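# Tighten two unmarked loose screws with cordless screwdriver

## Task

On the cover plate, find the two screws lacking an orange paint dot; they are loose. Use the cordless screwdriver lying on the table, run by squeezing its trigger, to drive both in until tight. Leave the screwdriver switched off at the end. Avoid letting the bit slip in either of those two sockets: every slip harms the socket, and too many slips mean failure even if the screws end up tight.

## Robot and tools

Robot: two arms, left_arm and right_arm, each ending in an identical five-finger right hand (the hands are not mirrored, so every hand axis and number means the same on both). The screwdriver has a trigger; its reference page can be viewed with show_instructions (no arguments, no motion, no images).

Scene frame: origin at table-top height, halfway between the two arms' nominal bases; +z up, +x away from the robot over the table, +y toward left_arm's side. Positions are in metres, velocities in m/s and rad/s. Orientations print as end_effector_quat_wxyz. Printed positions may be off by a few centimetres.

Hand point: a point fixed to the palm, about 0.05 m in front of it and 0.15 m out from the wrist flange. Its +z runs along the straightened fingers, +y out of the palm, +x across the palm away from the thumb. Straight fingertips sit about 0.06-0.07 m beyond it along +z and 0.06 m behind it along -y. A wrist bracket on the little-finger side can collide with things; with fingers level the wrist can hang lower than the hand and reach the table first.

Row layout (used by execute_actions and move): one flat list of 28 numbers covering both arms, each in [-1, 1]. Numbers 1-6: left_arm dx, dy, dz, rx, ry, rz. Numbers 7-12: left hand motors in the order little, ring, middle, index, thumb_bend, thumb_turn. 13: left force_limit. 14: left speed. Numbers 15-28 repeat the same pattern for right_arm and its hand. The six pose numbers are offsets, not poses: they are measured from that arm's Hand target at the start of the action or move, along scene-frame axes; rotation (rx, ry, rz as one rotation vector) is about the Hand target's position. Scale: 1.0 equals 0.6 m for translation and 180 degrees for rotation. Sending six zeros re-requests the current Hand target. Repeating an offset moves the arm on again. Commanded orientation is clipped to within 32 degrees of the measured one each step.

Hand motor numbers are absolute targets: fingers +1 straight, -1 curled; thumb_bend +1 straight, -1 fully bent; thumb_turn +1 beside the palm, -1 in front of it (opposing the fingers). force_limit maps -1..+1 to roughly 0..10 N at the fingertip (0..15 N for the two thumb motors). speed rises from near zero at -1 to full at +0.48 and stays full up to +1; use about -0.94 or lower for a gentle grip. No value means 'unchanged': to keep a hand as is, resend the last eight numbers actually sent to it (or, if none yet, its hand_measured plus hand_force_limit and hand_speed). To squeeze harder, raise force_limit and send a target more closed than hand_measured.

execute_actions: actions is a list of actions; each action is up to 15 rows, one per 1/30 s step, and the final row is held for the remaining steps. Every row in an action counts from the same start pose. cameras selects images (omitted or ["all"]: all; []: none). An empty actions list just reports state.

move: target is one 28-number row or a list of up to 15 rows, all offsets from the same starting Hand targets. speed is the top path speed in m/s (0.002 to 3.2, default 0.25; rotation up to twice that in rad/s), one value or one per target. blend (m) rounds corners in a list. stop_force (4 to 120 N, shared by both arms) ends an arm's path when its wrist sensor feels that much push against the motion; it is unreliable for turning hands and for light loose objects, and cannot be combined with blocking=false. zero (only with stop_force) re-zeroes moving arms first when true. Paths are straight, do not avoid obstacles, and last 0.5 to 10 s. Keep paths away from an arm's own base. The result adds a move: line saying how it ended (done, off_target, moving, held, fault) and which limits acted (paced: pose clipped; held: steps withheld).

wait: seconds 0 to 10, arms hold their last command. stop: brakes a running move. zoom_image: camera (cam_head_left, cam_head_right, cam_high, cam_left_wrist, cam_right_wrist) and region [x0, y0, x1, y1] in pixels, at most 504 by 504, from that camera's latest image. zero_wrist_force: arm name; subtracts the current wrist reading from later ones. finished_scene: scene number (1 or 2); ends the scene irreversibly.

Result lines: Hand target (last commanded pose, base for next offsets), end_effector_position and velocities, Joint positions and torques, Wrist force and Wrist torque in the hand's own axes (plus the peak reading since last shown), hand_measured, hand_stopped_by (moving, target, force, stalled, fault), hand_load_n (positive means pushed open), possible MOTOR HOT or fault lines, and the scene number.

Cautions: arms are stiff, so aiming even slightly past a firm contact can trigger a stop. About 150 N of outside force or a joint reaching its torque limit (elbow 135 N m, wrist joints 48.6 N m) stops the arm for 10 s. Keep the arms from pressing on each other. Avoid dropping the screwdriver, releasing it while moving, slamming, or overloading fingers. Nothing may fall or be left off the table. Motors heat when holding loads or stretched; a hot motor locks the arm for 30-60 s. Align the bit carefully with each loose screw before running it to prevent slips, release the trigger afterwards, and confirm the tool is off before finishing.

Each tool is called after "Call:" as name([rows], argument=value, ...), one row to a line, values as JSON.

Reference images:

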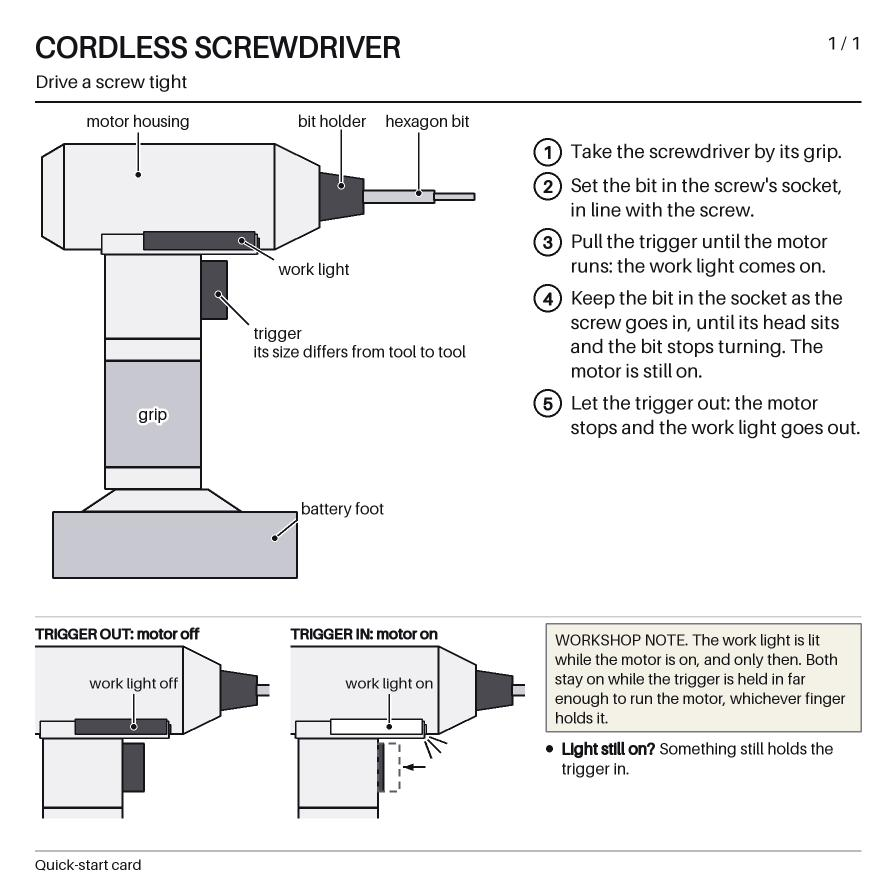

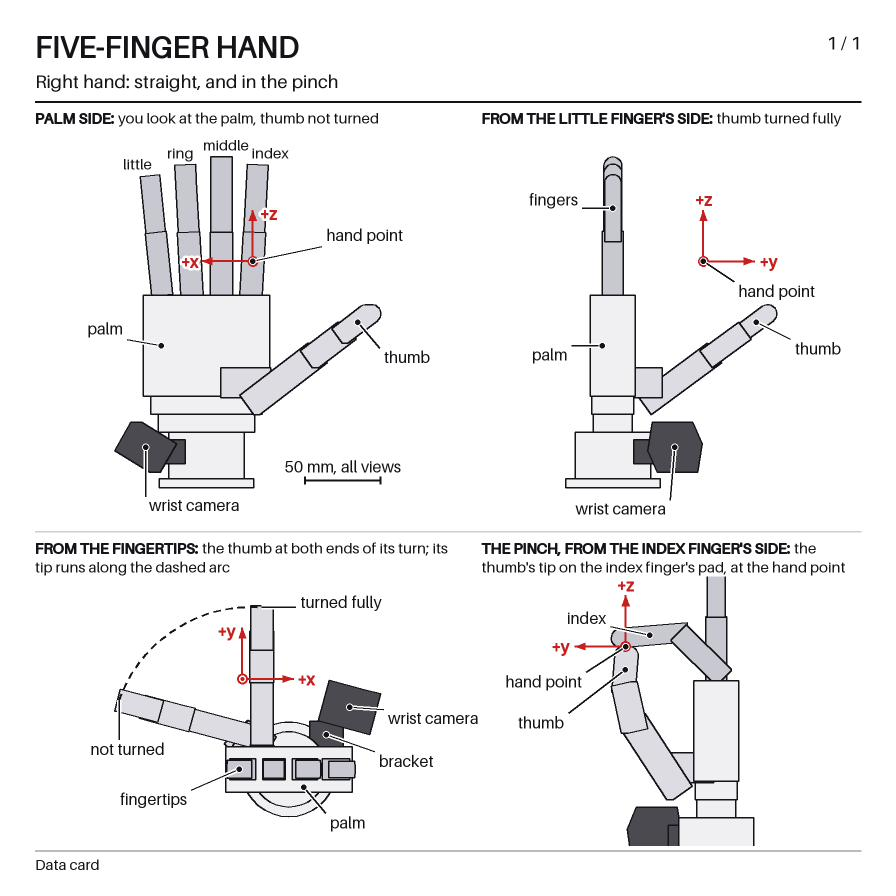

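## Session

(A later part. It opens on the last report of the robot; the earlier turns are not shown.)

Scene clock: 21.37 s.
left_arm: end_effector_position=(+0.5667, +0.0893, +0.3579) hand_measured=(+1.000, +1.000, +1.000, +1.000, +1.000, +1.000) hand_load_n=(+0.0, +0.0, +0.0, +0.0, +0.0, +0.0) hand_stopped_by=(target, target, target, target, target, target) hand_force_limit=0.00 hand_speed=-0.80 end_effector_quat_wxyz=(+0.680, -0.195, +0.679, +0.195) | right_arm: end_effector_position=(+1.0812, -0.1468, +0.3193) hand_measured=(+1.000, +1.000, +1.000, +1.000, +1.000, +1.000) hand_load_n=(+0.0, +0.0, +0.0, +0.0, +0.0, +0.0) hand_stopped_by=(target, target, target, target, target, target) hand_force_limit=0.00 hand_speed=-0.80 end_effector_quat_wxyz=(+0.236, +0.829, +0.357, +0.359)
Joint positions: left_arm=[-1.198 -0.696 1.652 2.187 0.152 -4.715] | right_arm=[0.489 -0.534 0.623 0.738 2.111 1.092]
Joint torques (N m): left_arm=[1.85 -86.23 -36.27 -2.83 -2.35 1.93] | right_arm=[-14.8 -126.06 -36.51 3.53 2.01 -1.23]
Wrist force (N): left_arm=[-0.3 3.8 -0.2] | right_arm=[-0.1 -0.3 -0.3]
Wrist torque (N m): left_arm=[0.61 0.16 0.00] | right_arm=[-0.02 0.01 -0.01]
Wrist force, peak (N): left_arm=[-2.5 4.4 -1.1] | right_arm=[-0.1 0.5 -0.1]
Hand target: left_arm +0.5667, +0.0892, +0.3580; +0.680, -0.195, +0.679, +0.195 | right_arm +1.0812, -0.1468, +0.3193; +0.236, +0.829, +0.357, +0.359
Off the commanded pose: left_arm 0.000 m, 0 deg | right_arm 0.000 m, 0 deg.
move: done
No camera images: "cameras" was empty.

Call:
move(target=[-0.3,0.11,0.06,0,0,-0.1,1,1,1,1,1,1,0,-0.8,0,0,0,0,0,0,1,1,1,1,1,1,0,-0.8], speed=0.3, cameras=[])

Call:
move(target=[-0.15,0.25,0.1,-0.266,0.454,-0.475,1,1,1,1,1,1,0,-0.8,-0.75,0.2,0.05,-0.659,-0.265,0.365,1,1,1,1,1,1,0,-0.8], speed=0.3)

Scene clock: 22.93 s.
left_arm: end_effector_position=(+0.3868, +0.1552, +0.3940) hand_measured=(+1.000, +1.000, +1.000, +1.000, +1.000, +1.000) hand_load_n=(+0.0, +0.0, +0.0, +0.0, +0.0, +0.0) hand_stopped_by=(target, target, target, target, target, target) hand_force_limit=0.00 hand_speed=-0.80 end_effector_quat_wxyz=(+0.702, -0.087, +0.702, +0.086) | right_arm: end_effector_position=(+1.0812, -0.1468, +0.3193) hand_measured=(+1.000, +1.000, +1.000, +1.000, +1.000, +1.000) hand_load_n=(+0.0, +0.0, +0.0, +0.0, +0.0, +0.0) hand_stopped_by=(target, target, target, target, target, target) hand_force_limit=0.00 hand_speed=-0.80 end_effector_quat_wxyz=(+0.236, +0.829, +0.357, +0.359)
Joint positions: left_arm=[-1.472 -0.947 2.159 1.93 0.112 -4.715] | right_arm=[0.489 -0.534 0.623 0.738 2.111 1.092]
Joint torques (N m): left_arm=[-16.6 -63.96 -1.77 -2.61 -1.98 4.27] | right_arm=[-13.32 -126.56 -35.86 3.46 1.92 -1.34]
Wrist force (N): left_arm=[-0.5 4.0 -0.1] | right_arm=[-0.2 0.3 0.2]
Wrist torque (N m): left_arm=[0.66 0.18 0.02] | right_arm=[0.03 0.02 0.00]
Wrist force, peak (N): left_arm=[-0.8 6.2 -2.5] | right_arm=[-0.6 0.2 0.1]
Hand target: left_arm +0.3867, +0.1552, +0.3940; +0.702, -0.087, +0.702, +0.086 | right_arm +1.0812, -0.1468, +0.3193; +0.236, +0.829, +0.357, +0.359
Off the commanded pose: left_arm 0.000 m, 0 deg | right_arm 0.000 m, 0 deg.
move: done
No camera images: "cameras" was empty.

Scene clock: 27.73 s.
left_arm: end_effector_position=(+0.2968, +0.3052, +0.4540) hand_measured=(+1.000, +1.000, +1.000, +1.000, +1.000, +1.000) hand_load_n=(+0.0, +0.0, -0.5, +0.0, +0.0, +0.0) hand_stopped_by=(target, target, target, target, target, target) hand_force_limit=0.00 hand_speed=-0.80 end_effector_quat_wxyz=(-0.071, +0.196, +0.794, -0.571) | right_arm: end_effector_position=(+0.6312, -0.0268, +0.3492) hand_measured=(+1.000, +1.000, +1.000, +1.000, +1.000, +1.000) hand_load_n=(+0.0, +0.0, +0.0, +0.0, +0.0, +0.0) hand_stopped_by=(target, target, target, target, target, target) hand_force_limit=0.00 hand_speed=-0.80 end_effector_quat_wxyz=(+0.681, -0.195, +0.679, +0.196)
Joint positions: left_arm=[-0.491 -1.529 2.015 0.838 2.784 -1.715] | right_arm=[0.628 -1.241 2.076 -0.838 1.699 -1.571]
Joint torques (N m): left_arm=[-15.12 -48.35 -43.53 5.73 4.67 1.65] | right_arm=[-10.3 -61.73 -35.97 -4.42 -0.48 -2.2]
Wrist force (N): left_arm=[1.4 0.8 -0.1] | right_arm=[0.6 0.3 -0.5]
Wrist torque (N m): left_arm=[0.11 -0.19 0.10] | right_arm=[-0.10 0.07 -0.06]
Wrist force, peak (N): left_arm=[-0.3 4.6 -2.1] | right_arm=[0.6 1.4 0.8]
Hand target: left_arm +0.2967, +0.3052, +0.4540; -0.071, +0.197, +0.794, -0.571 | right_arm +0.6312, -0.0268, +0.3493; +0.681, -0.195, +0.678, +0.196
Off the commanded pose: left_arm 0.000 m, 0 deg | right_arm 0.000 m, 0 deg.
move: done

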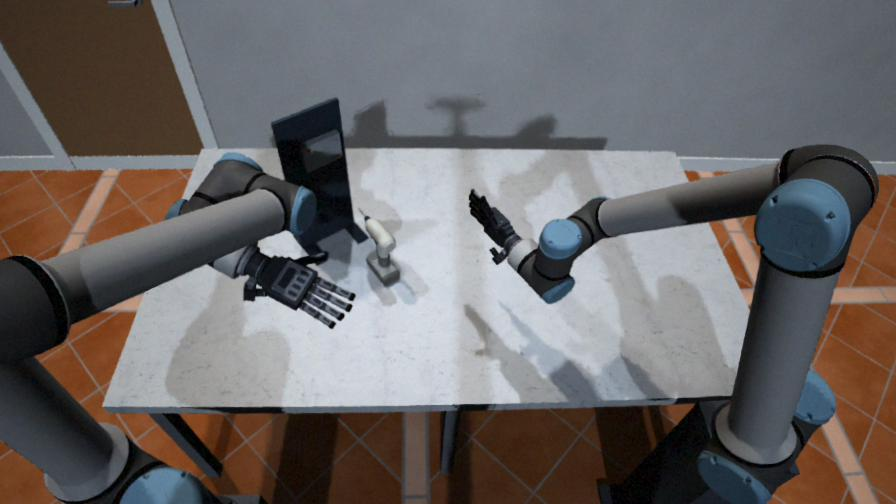

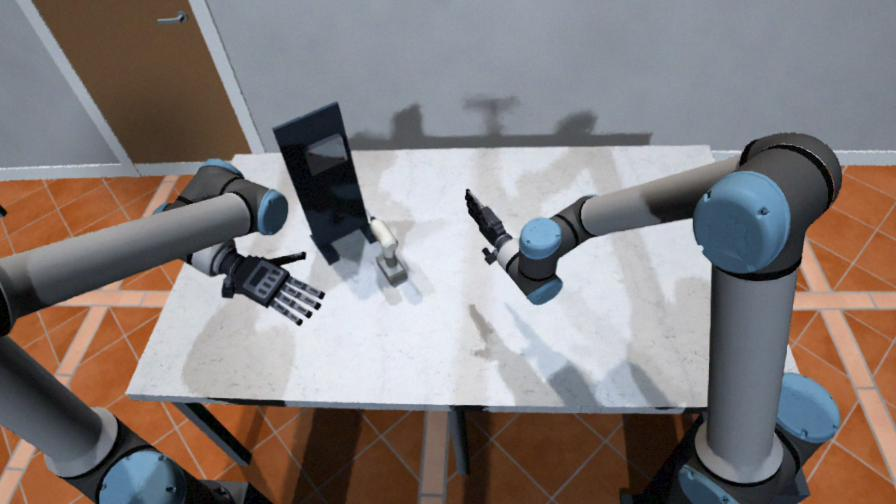

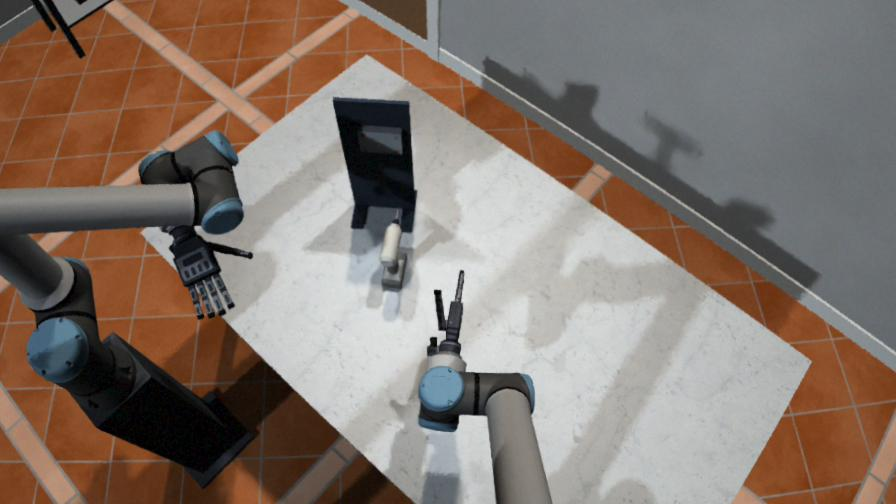

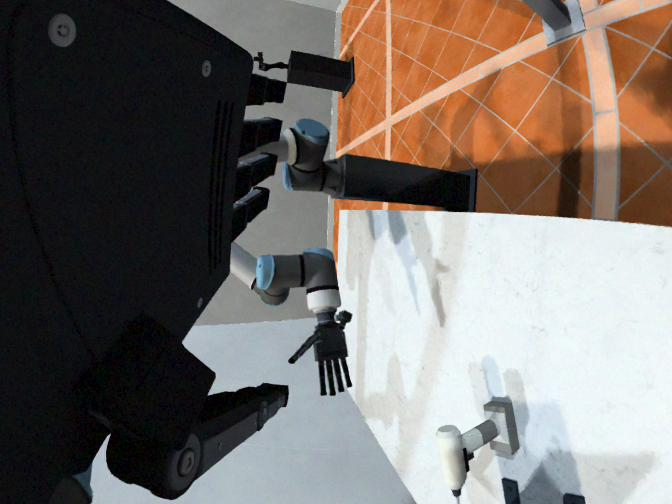

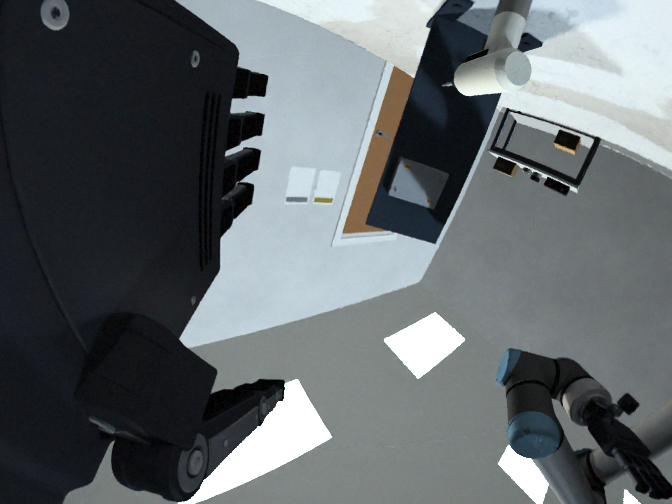

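Call:
zoom_image(camera="cam_left_wrist", region=[400, 350, 550, 504])

Call:
move(target=[0,0,0,0,0,0,1,1,1,1,1,1,0,-0.8,0.0,0.0,-0.3,0,0,0,1,1,1,1,1,1,0,-0.8], speed=0.2, cameras=["cam_high","cam_head_right","cam_left_wrist","cam_right_wrist"])

Call:
zoom_image(camera="cam_left_wrist", region=[300, 350, 550, 504])

Call:
zoom_image(camera="cam_high", region=[350, 180, 530, 360])

Call:
zoom_image(camera="cam_head_right", region=[340, 180, 560, 320])

Scaled by 3.273 from the camera's 672x504 image, which has a finer 960x720 frame.

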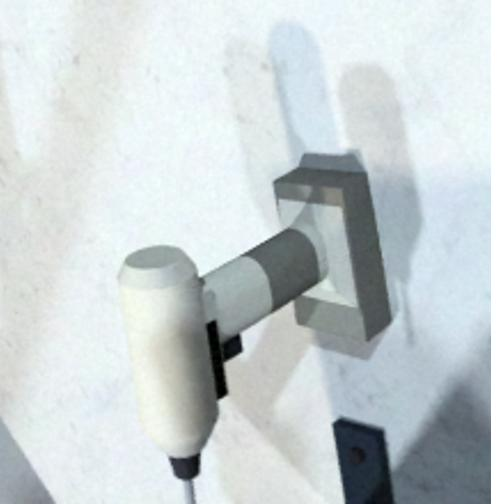

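Scene clock: 29.33 s.
left_arm: end_effector_position=(+0.2967, +0.3052, +0.4540) hand_measured=(+1.000, +1.000, +1.000, +1.000, +1.000, +1.000) hand_load_n=(+0.0, +0.0, +0.0, +0.0, +0.0, +0.0) hand_stopped_by=(target, target, target, target, target, target) hand_force_limit=0.00 hand_speed=-0.80 end_effector_quat_wxyz=(-0.071, +0.197, +0.794, -0.571) | right_arm: end_effector_position=(+0.6313, -0.0268, +0.1694) hand_measured=(+1.000, +1.000, +1.000, +1.000, +1.000, +1.000) hand_load_n=(+0.0, +0.0, +0.0, +0.0, +0.0, +0.0) hand_stopped_by=(target, target, target, target, target, target) hand_force_limit=0.00 hand_speed=-0.80 end_effector_quat_wxyz=(+0.681, -0.195, +0.678, +0.196)
Joint positions: left_arm=[-0.491 -1.529 2.015 0.838 2.785 -1.715] | right_arm=[0.628 -0.955 2.115 -1.163 1.699 -1.572]
Joint torques (N m): left_arm=[-12.07 -52.73 -32.62 0.13 2.7 -2.73] | right_arm=[3.92 -64.61 -15.62 -3.69 1.15 -0.85]
Wrist force (N): left_arm=[1.5 0.8 -0.2] | right_arm=[0.4 0.5 -0.8]
Wrist torque (N m): left_arm=[0.11 -0.21 0.11] | right_arm=[-0.07 0.11 -0.07]
Wrist force, peak (N): left_arm=[2.0 1.0 -0.2] | right_arm=[3.1 0.6 -0.7]
Hand target: left_arm +0.2967, +0.3052, +0.4540; -0.071, +0.197, +0.794, -0.571 | right_arm +0.6312, -0.0268, +0.1693; +0.681, -0.195, +0.678, +0.196
Off the commanded pose: left_arm 0.000 m, 0 deg | right_arm 0.000 m, 0 deg.
move: done
Images, in order (width x height): cam_head_right 896x504, cam_high 896x504, cam_left_wrist 672x504, cam_right_wrist 672x504.

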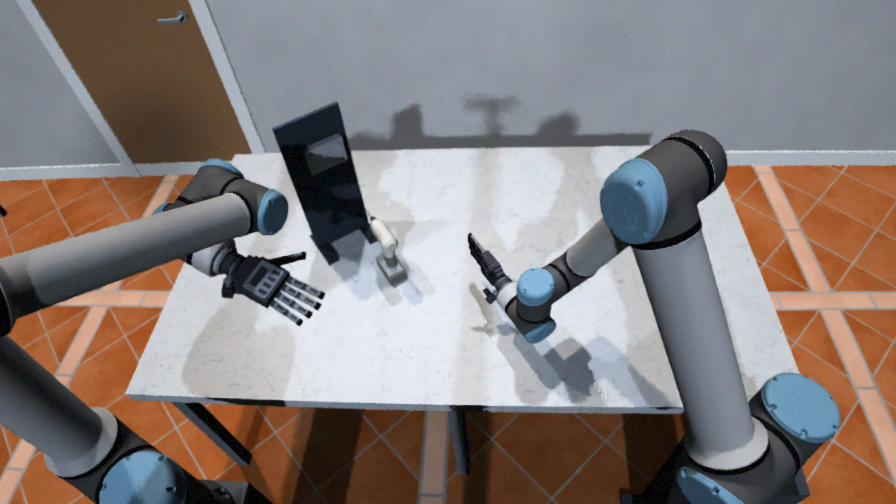

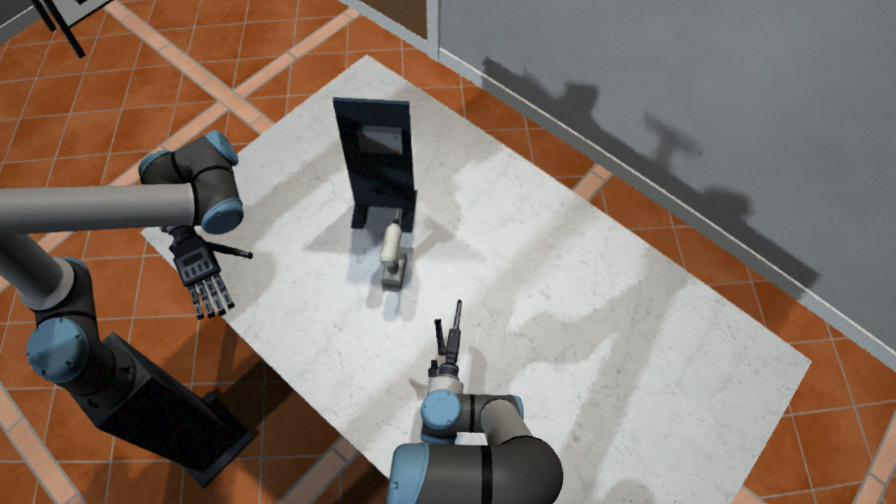

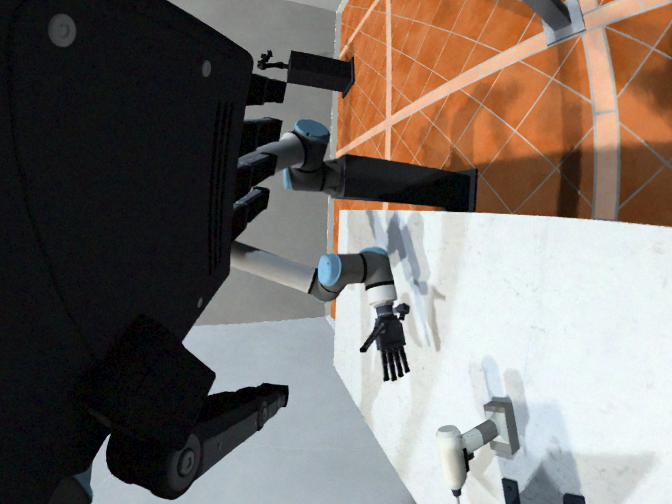

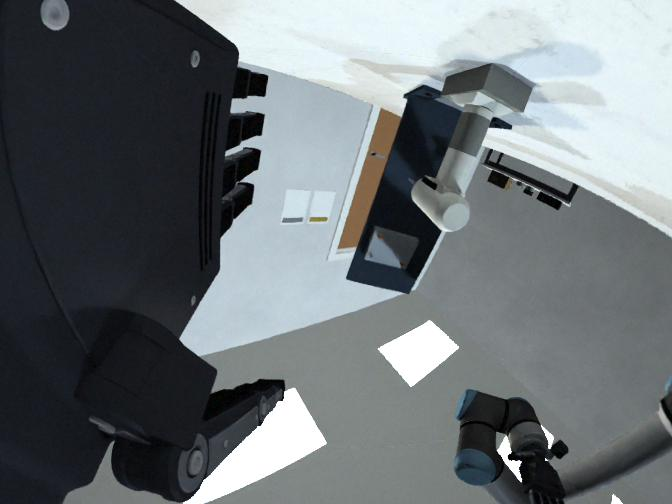

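Scaled by 2.016 from the camera's 672x504 image, which has a finer 960x720 frame.

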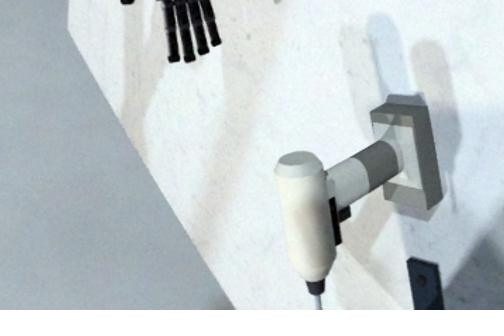

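Scaled by 2.800.

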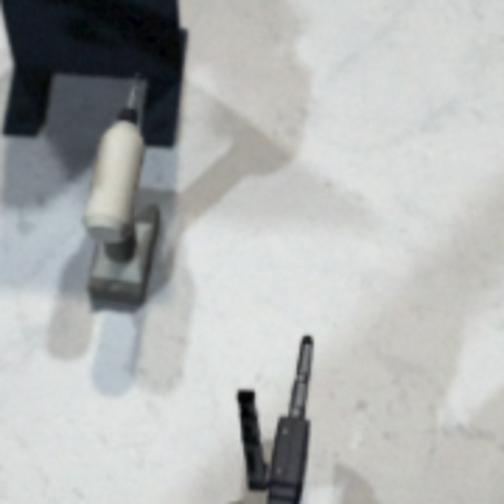

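Scaled by 2.291.

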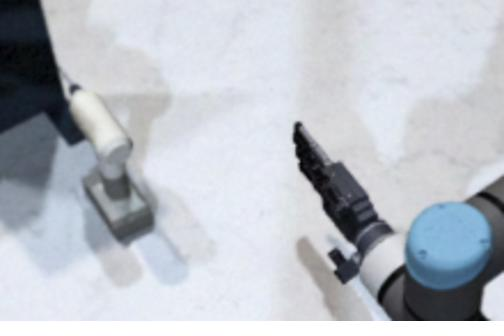

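Call:
move(target=[0,0,0,0,0,0,1,1,1,1,1,1,0,-0.8,0.05,0.18,-0.02,0,0,0,1,1,1,1,1,1,0,-0.8], speed=0.2, cameras=["cam_high","cam_head_right","cam_left_wrist","cam_right_wrist"])

Call:
zoom_image(camera="cam_left_wrist", region=[360, 350, 560, 504])

Call:
zoom_image(camera="cam_high", region=[350, 190, 490, 330])

Call:
zoom_image(camera="cam_head_right", region=[350, 190, 490, 310])

Scene clock: 30.67 s.
left_arm: end_effector_position=(+0.2967, +0.3052, +0.4540) hand_measured=(+1.000, +1.000, +1.000, +1.000, +1.000, +1.000) hand_load_n=(+0.0, +0.0, +0.0, +0.0, +0.0, -0.5) hand_stopped_by=(target, target, target, target, target, target) hand_force_limit=0.00 hand_speed=-0.80 end_effector_quat_wxyz=(-0.071, +0.197, +0.794, -0.571) | right_arm: end_effector_position=(+0.6611, +0.0812, +0.1572) hand_measured=(+1.000, +1.000, +1.000, +1.000, +1.000, +1.000) hand_load_n=(+0.0, +0.0, +0.0, +0.0, +0.0, +0.0) hand_stopped_by=(target, target, target, target, target, target) hand_force_limit=0.00 hand_speed=-0.80 end_effector_quat_wxyz=(+0.681, -0.195, +0.679, +0.196)
Joint positions: left_arm=[-0.491 -1.529 2.015 0.838 2.785 -1.715] | right_arm=[0.722 -0.845 1.89 -1.048 1.793 -1.572]
Joint torques (N m): left_arm=[-12.85 -49.75 -21.47 0.85 1.81 -2.37] | right_arm=[-7.46 -79.37 -30.89 -3.82 -0.49 0.15]
Wrist force (N): left_arm=[1.7 1.3 -0.2] | right_arm=[0.8 0.4 -0.6]
Wrist torque (N m): left_arm=[0.19 -0.23 0.13] | right_arm=[-0.08 0.03 -0.06]
Wrist force, peak (N): left_arm=[1.7 1.3 -0.2] | right_arm=[0.3 -0.8 -2.4]
Hand target: left_arm +0.2967, +0.3052, +0.4540; -0.071, +0.197, +0.794, -0.571 | right_arm +0.6612, +0.0812, +0.1573; +0.681, -0.195, +0.678, +0.196
Off the commanded pose: left_arm 0.000 m, 0 deg | right_arm 0.000 m, 0 deg.
move: done
Images, in order (width x height): cam_head_right 896x504, cam_high 896x504, cam_left_wrist 672x504, cam_right_wrist 672x504.

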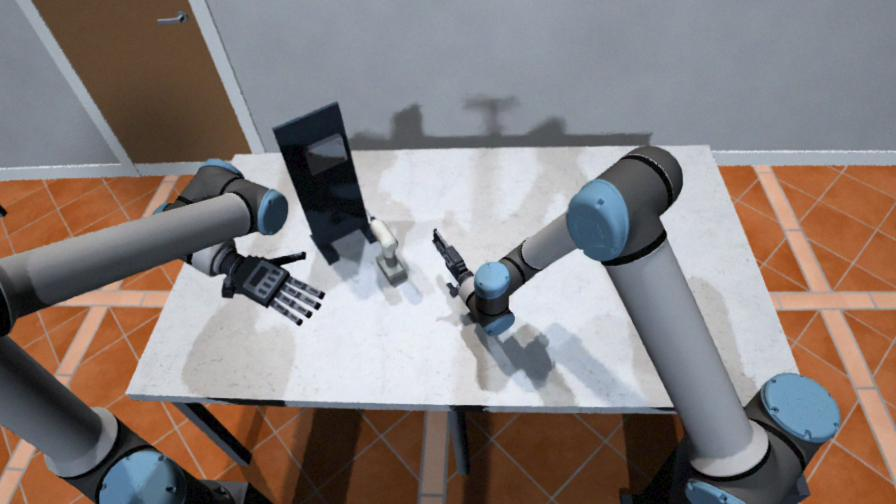

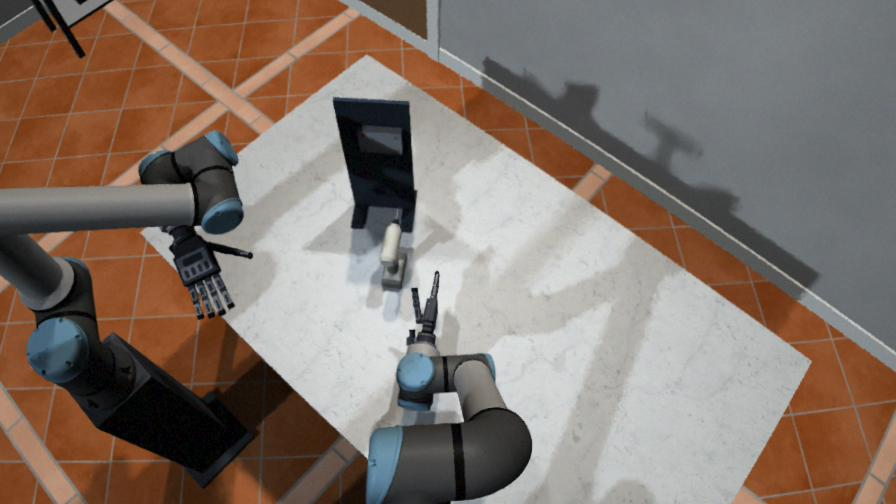

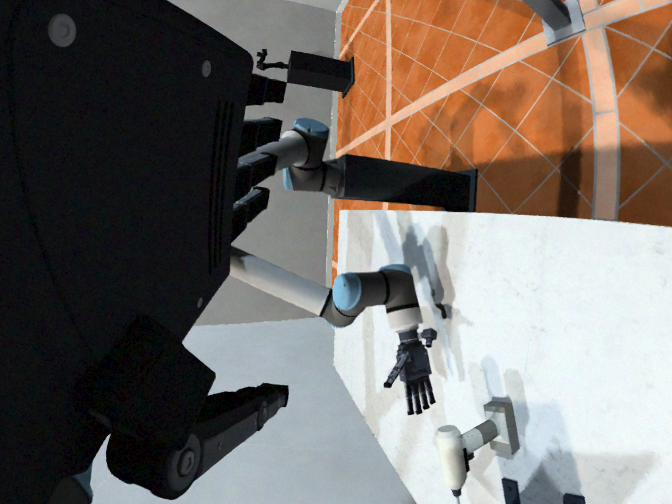

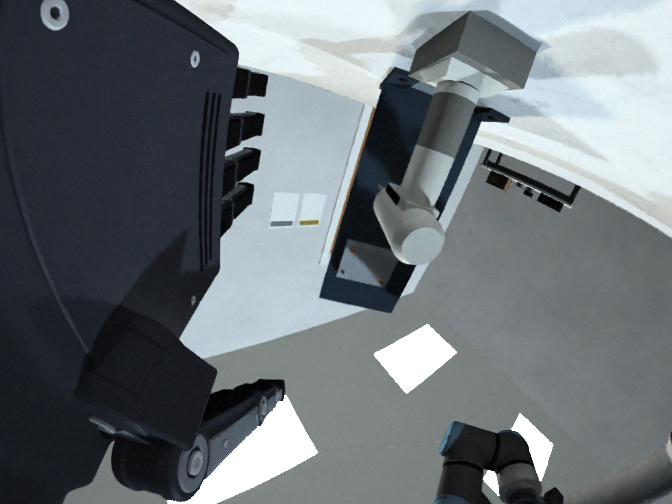

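Scaled by 2.520 from the camera's 672x504 image, which has a finer 960x720 frame.

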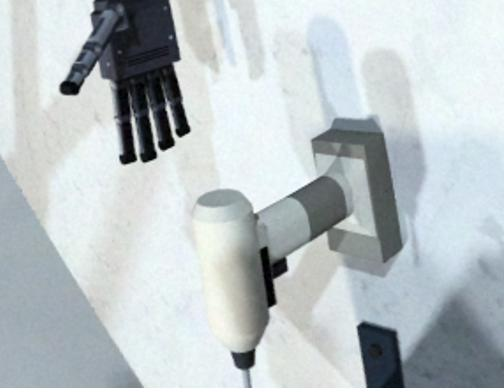

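Scaled by 3.600.

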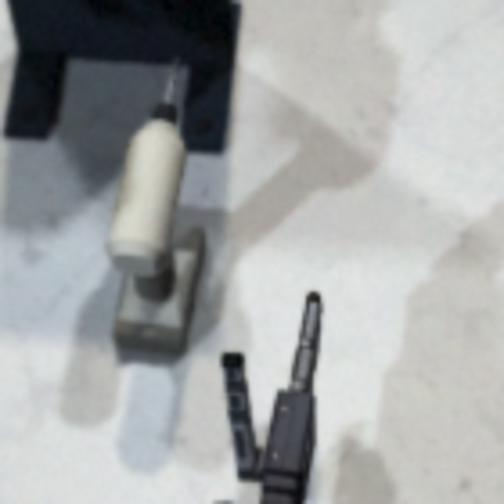

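Scaled by 3.600.

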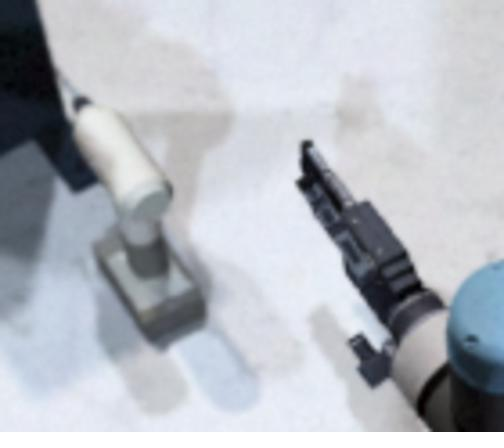

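Call:
move(target=[0,0,0,0,0,0,1,1,1,1,1,1,0,-0.8,0.16,0.104,-0.03,0,0,0,1,1,1,1,1,1,0,-0.8], speed=0.2, cameras=["cam_high","cam_head_right","cam_left_wrist","cam_right_wrist"])

Call:
zoom_image(camera="cam_left_wrist", region=[400, 350, 550, 504])

Call:
zoom_image(camera="cam_high", region=[350, 190, 490, 330])

Call:
zoom_image(camera="cam_head_right", region=[350, 190, 490, 310])

Scene clock: 32.23 s.
left_arm: end_effector_position=(+0.2967, +0.3052, +0.4540) hand_measured=(+1.000, +1.000, +1.000, +1.000, +1.000, +1.000) hand_load_n=(+0.0, +0.0, +0.0, -0.5, +0.0, -0.5) hand_stopped_by=(target, target, target, target, target, target) hand_force_limit=0.00 hand_speed=-0.80 end_effector_quat_wxyz=(-0.071, +0.197, +0.794, -0.571) | right_arm: end_effector_position=(+0.7572, +0.1435, +0.1392) hand_measured=(+1.000, +1.000, +1.000, +1.000, +1.000, +1.000) hand_load_n=(+0.0, +0.0, +0.0, +0.0, +0.0, +0.0) hand_stopped_by=(target, target, target, target, target, target) hand_force_limit=0.00 hand_speed=-0.80 end_effector_quat_wxyz=(+0.681, -0.195, +0.679, +0.196)
Joint positions: left_arm=[-0.491 -1.529 2.015 0.838 2.785 -1.715] | right_arm=[0.693 -0.722 1.654 -0.935 1.764 -1.572]
Joint torques (N m): left_arm=[-12.35 -51.38 -23.5 1.56 1.95 -2.36] | right_arm=[13.97 -89.56 -33.65 -3.49 2.34 1.67]
Wrist force (N): left_arm=[1.6 1.1 -0.4] | right_arm=[0.5 0.4 -0.6]
Wrist torque (N m): left_arm=[0.18 -0.20 0.12] | right_arm=[-0.07 0.08 -0.07]
Wrist force, peak (N): left_arm=[1.7 1.3 -0.4] | right_arm=[0.3 0.4 -3.3]
Hand target: left_arm +0.2967, +0.3052, +0.4540; -0.071, +0.197, +0.794, -0.571 | right_arm +0.7572, +0.1436, +0.1393; +0.681, -0.195, +0.678, +0.196
Off the commanded pose: left_arm 0.000 m, 0 deg | right_arm 0.000 m, 0 deg.
move: done
Images, in order (width x height): cam_head_right 896x504, cam_high 896x504, cam_left_wrist 672x504, cam_right_wrist 672x504.

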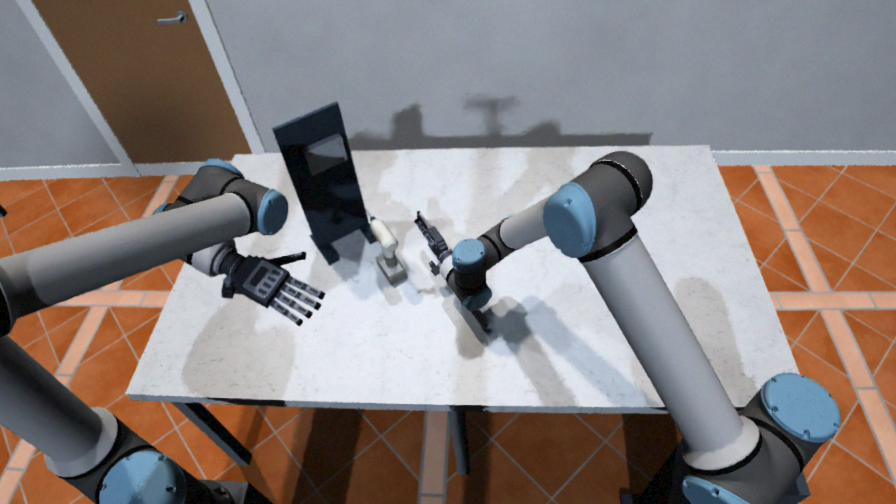

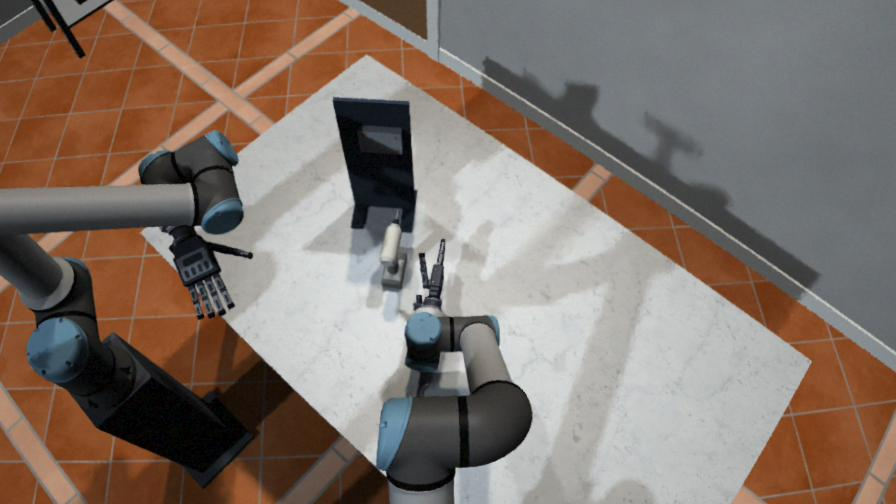

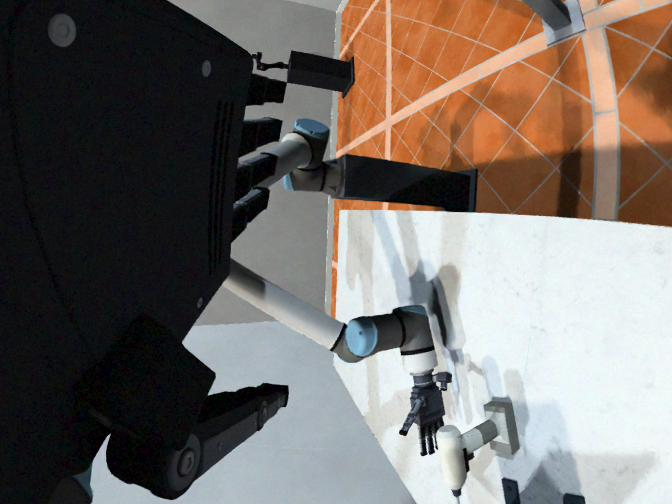

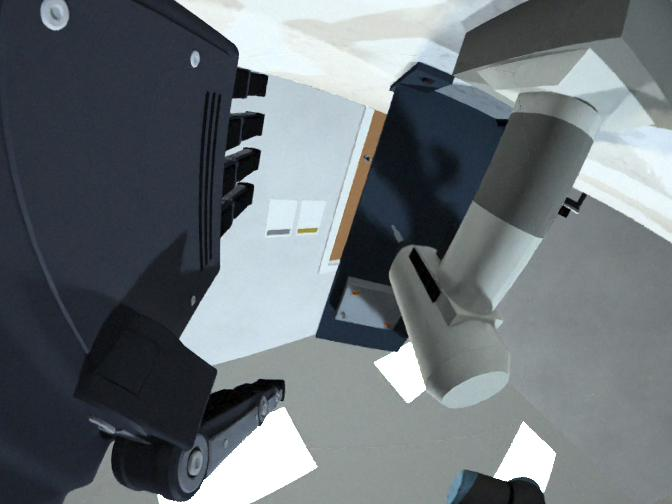

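Scaled by 3.273 from the camera's 672x504 image, which has a finer 960x720 frame.

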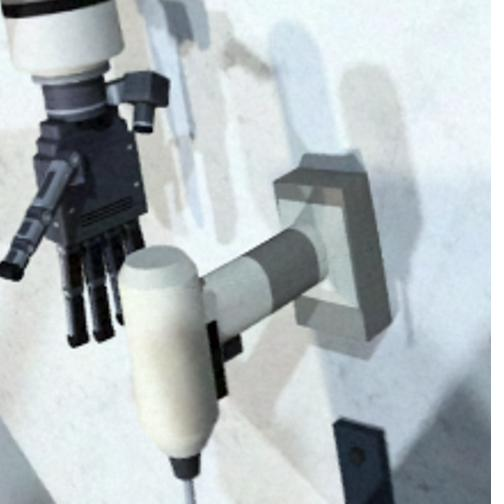

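Scaled by 3.600.

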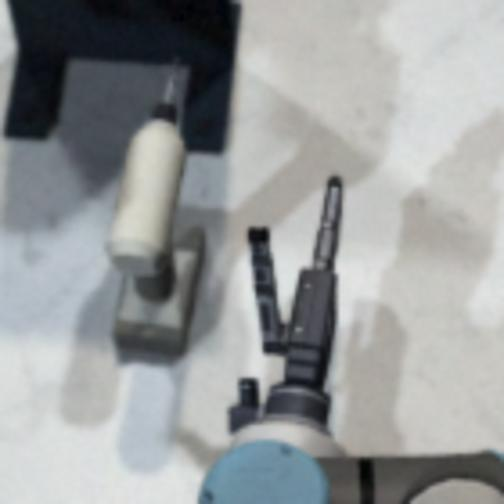

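Scaled by 3.600.

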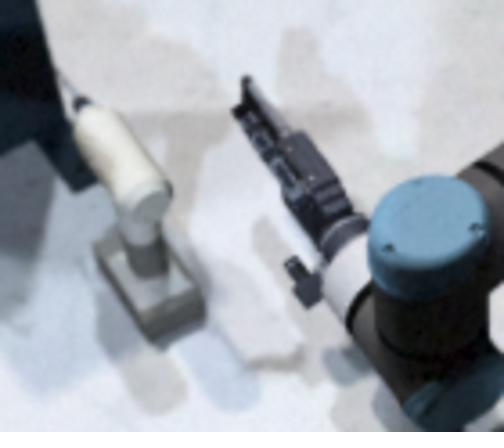

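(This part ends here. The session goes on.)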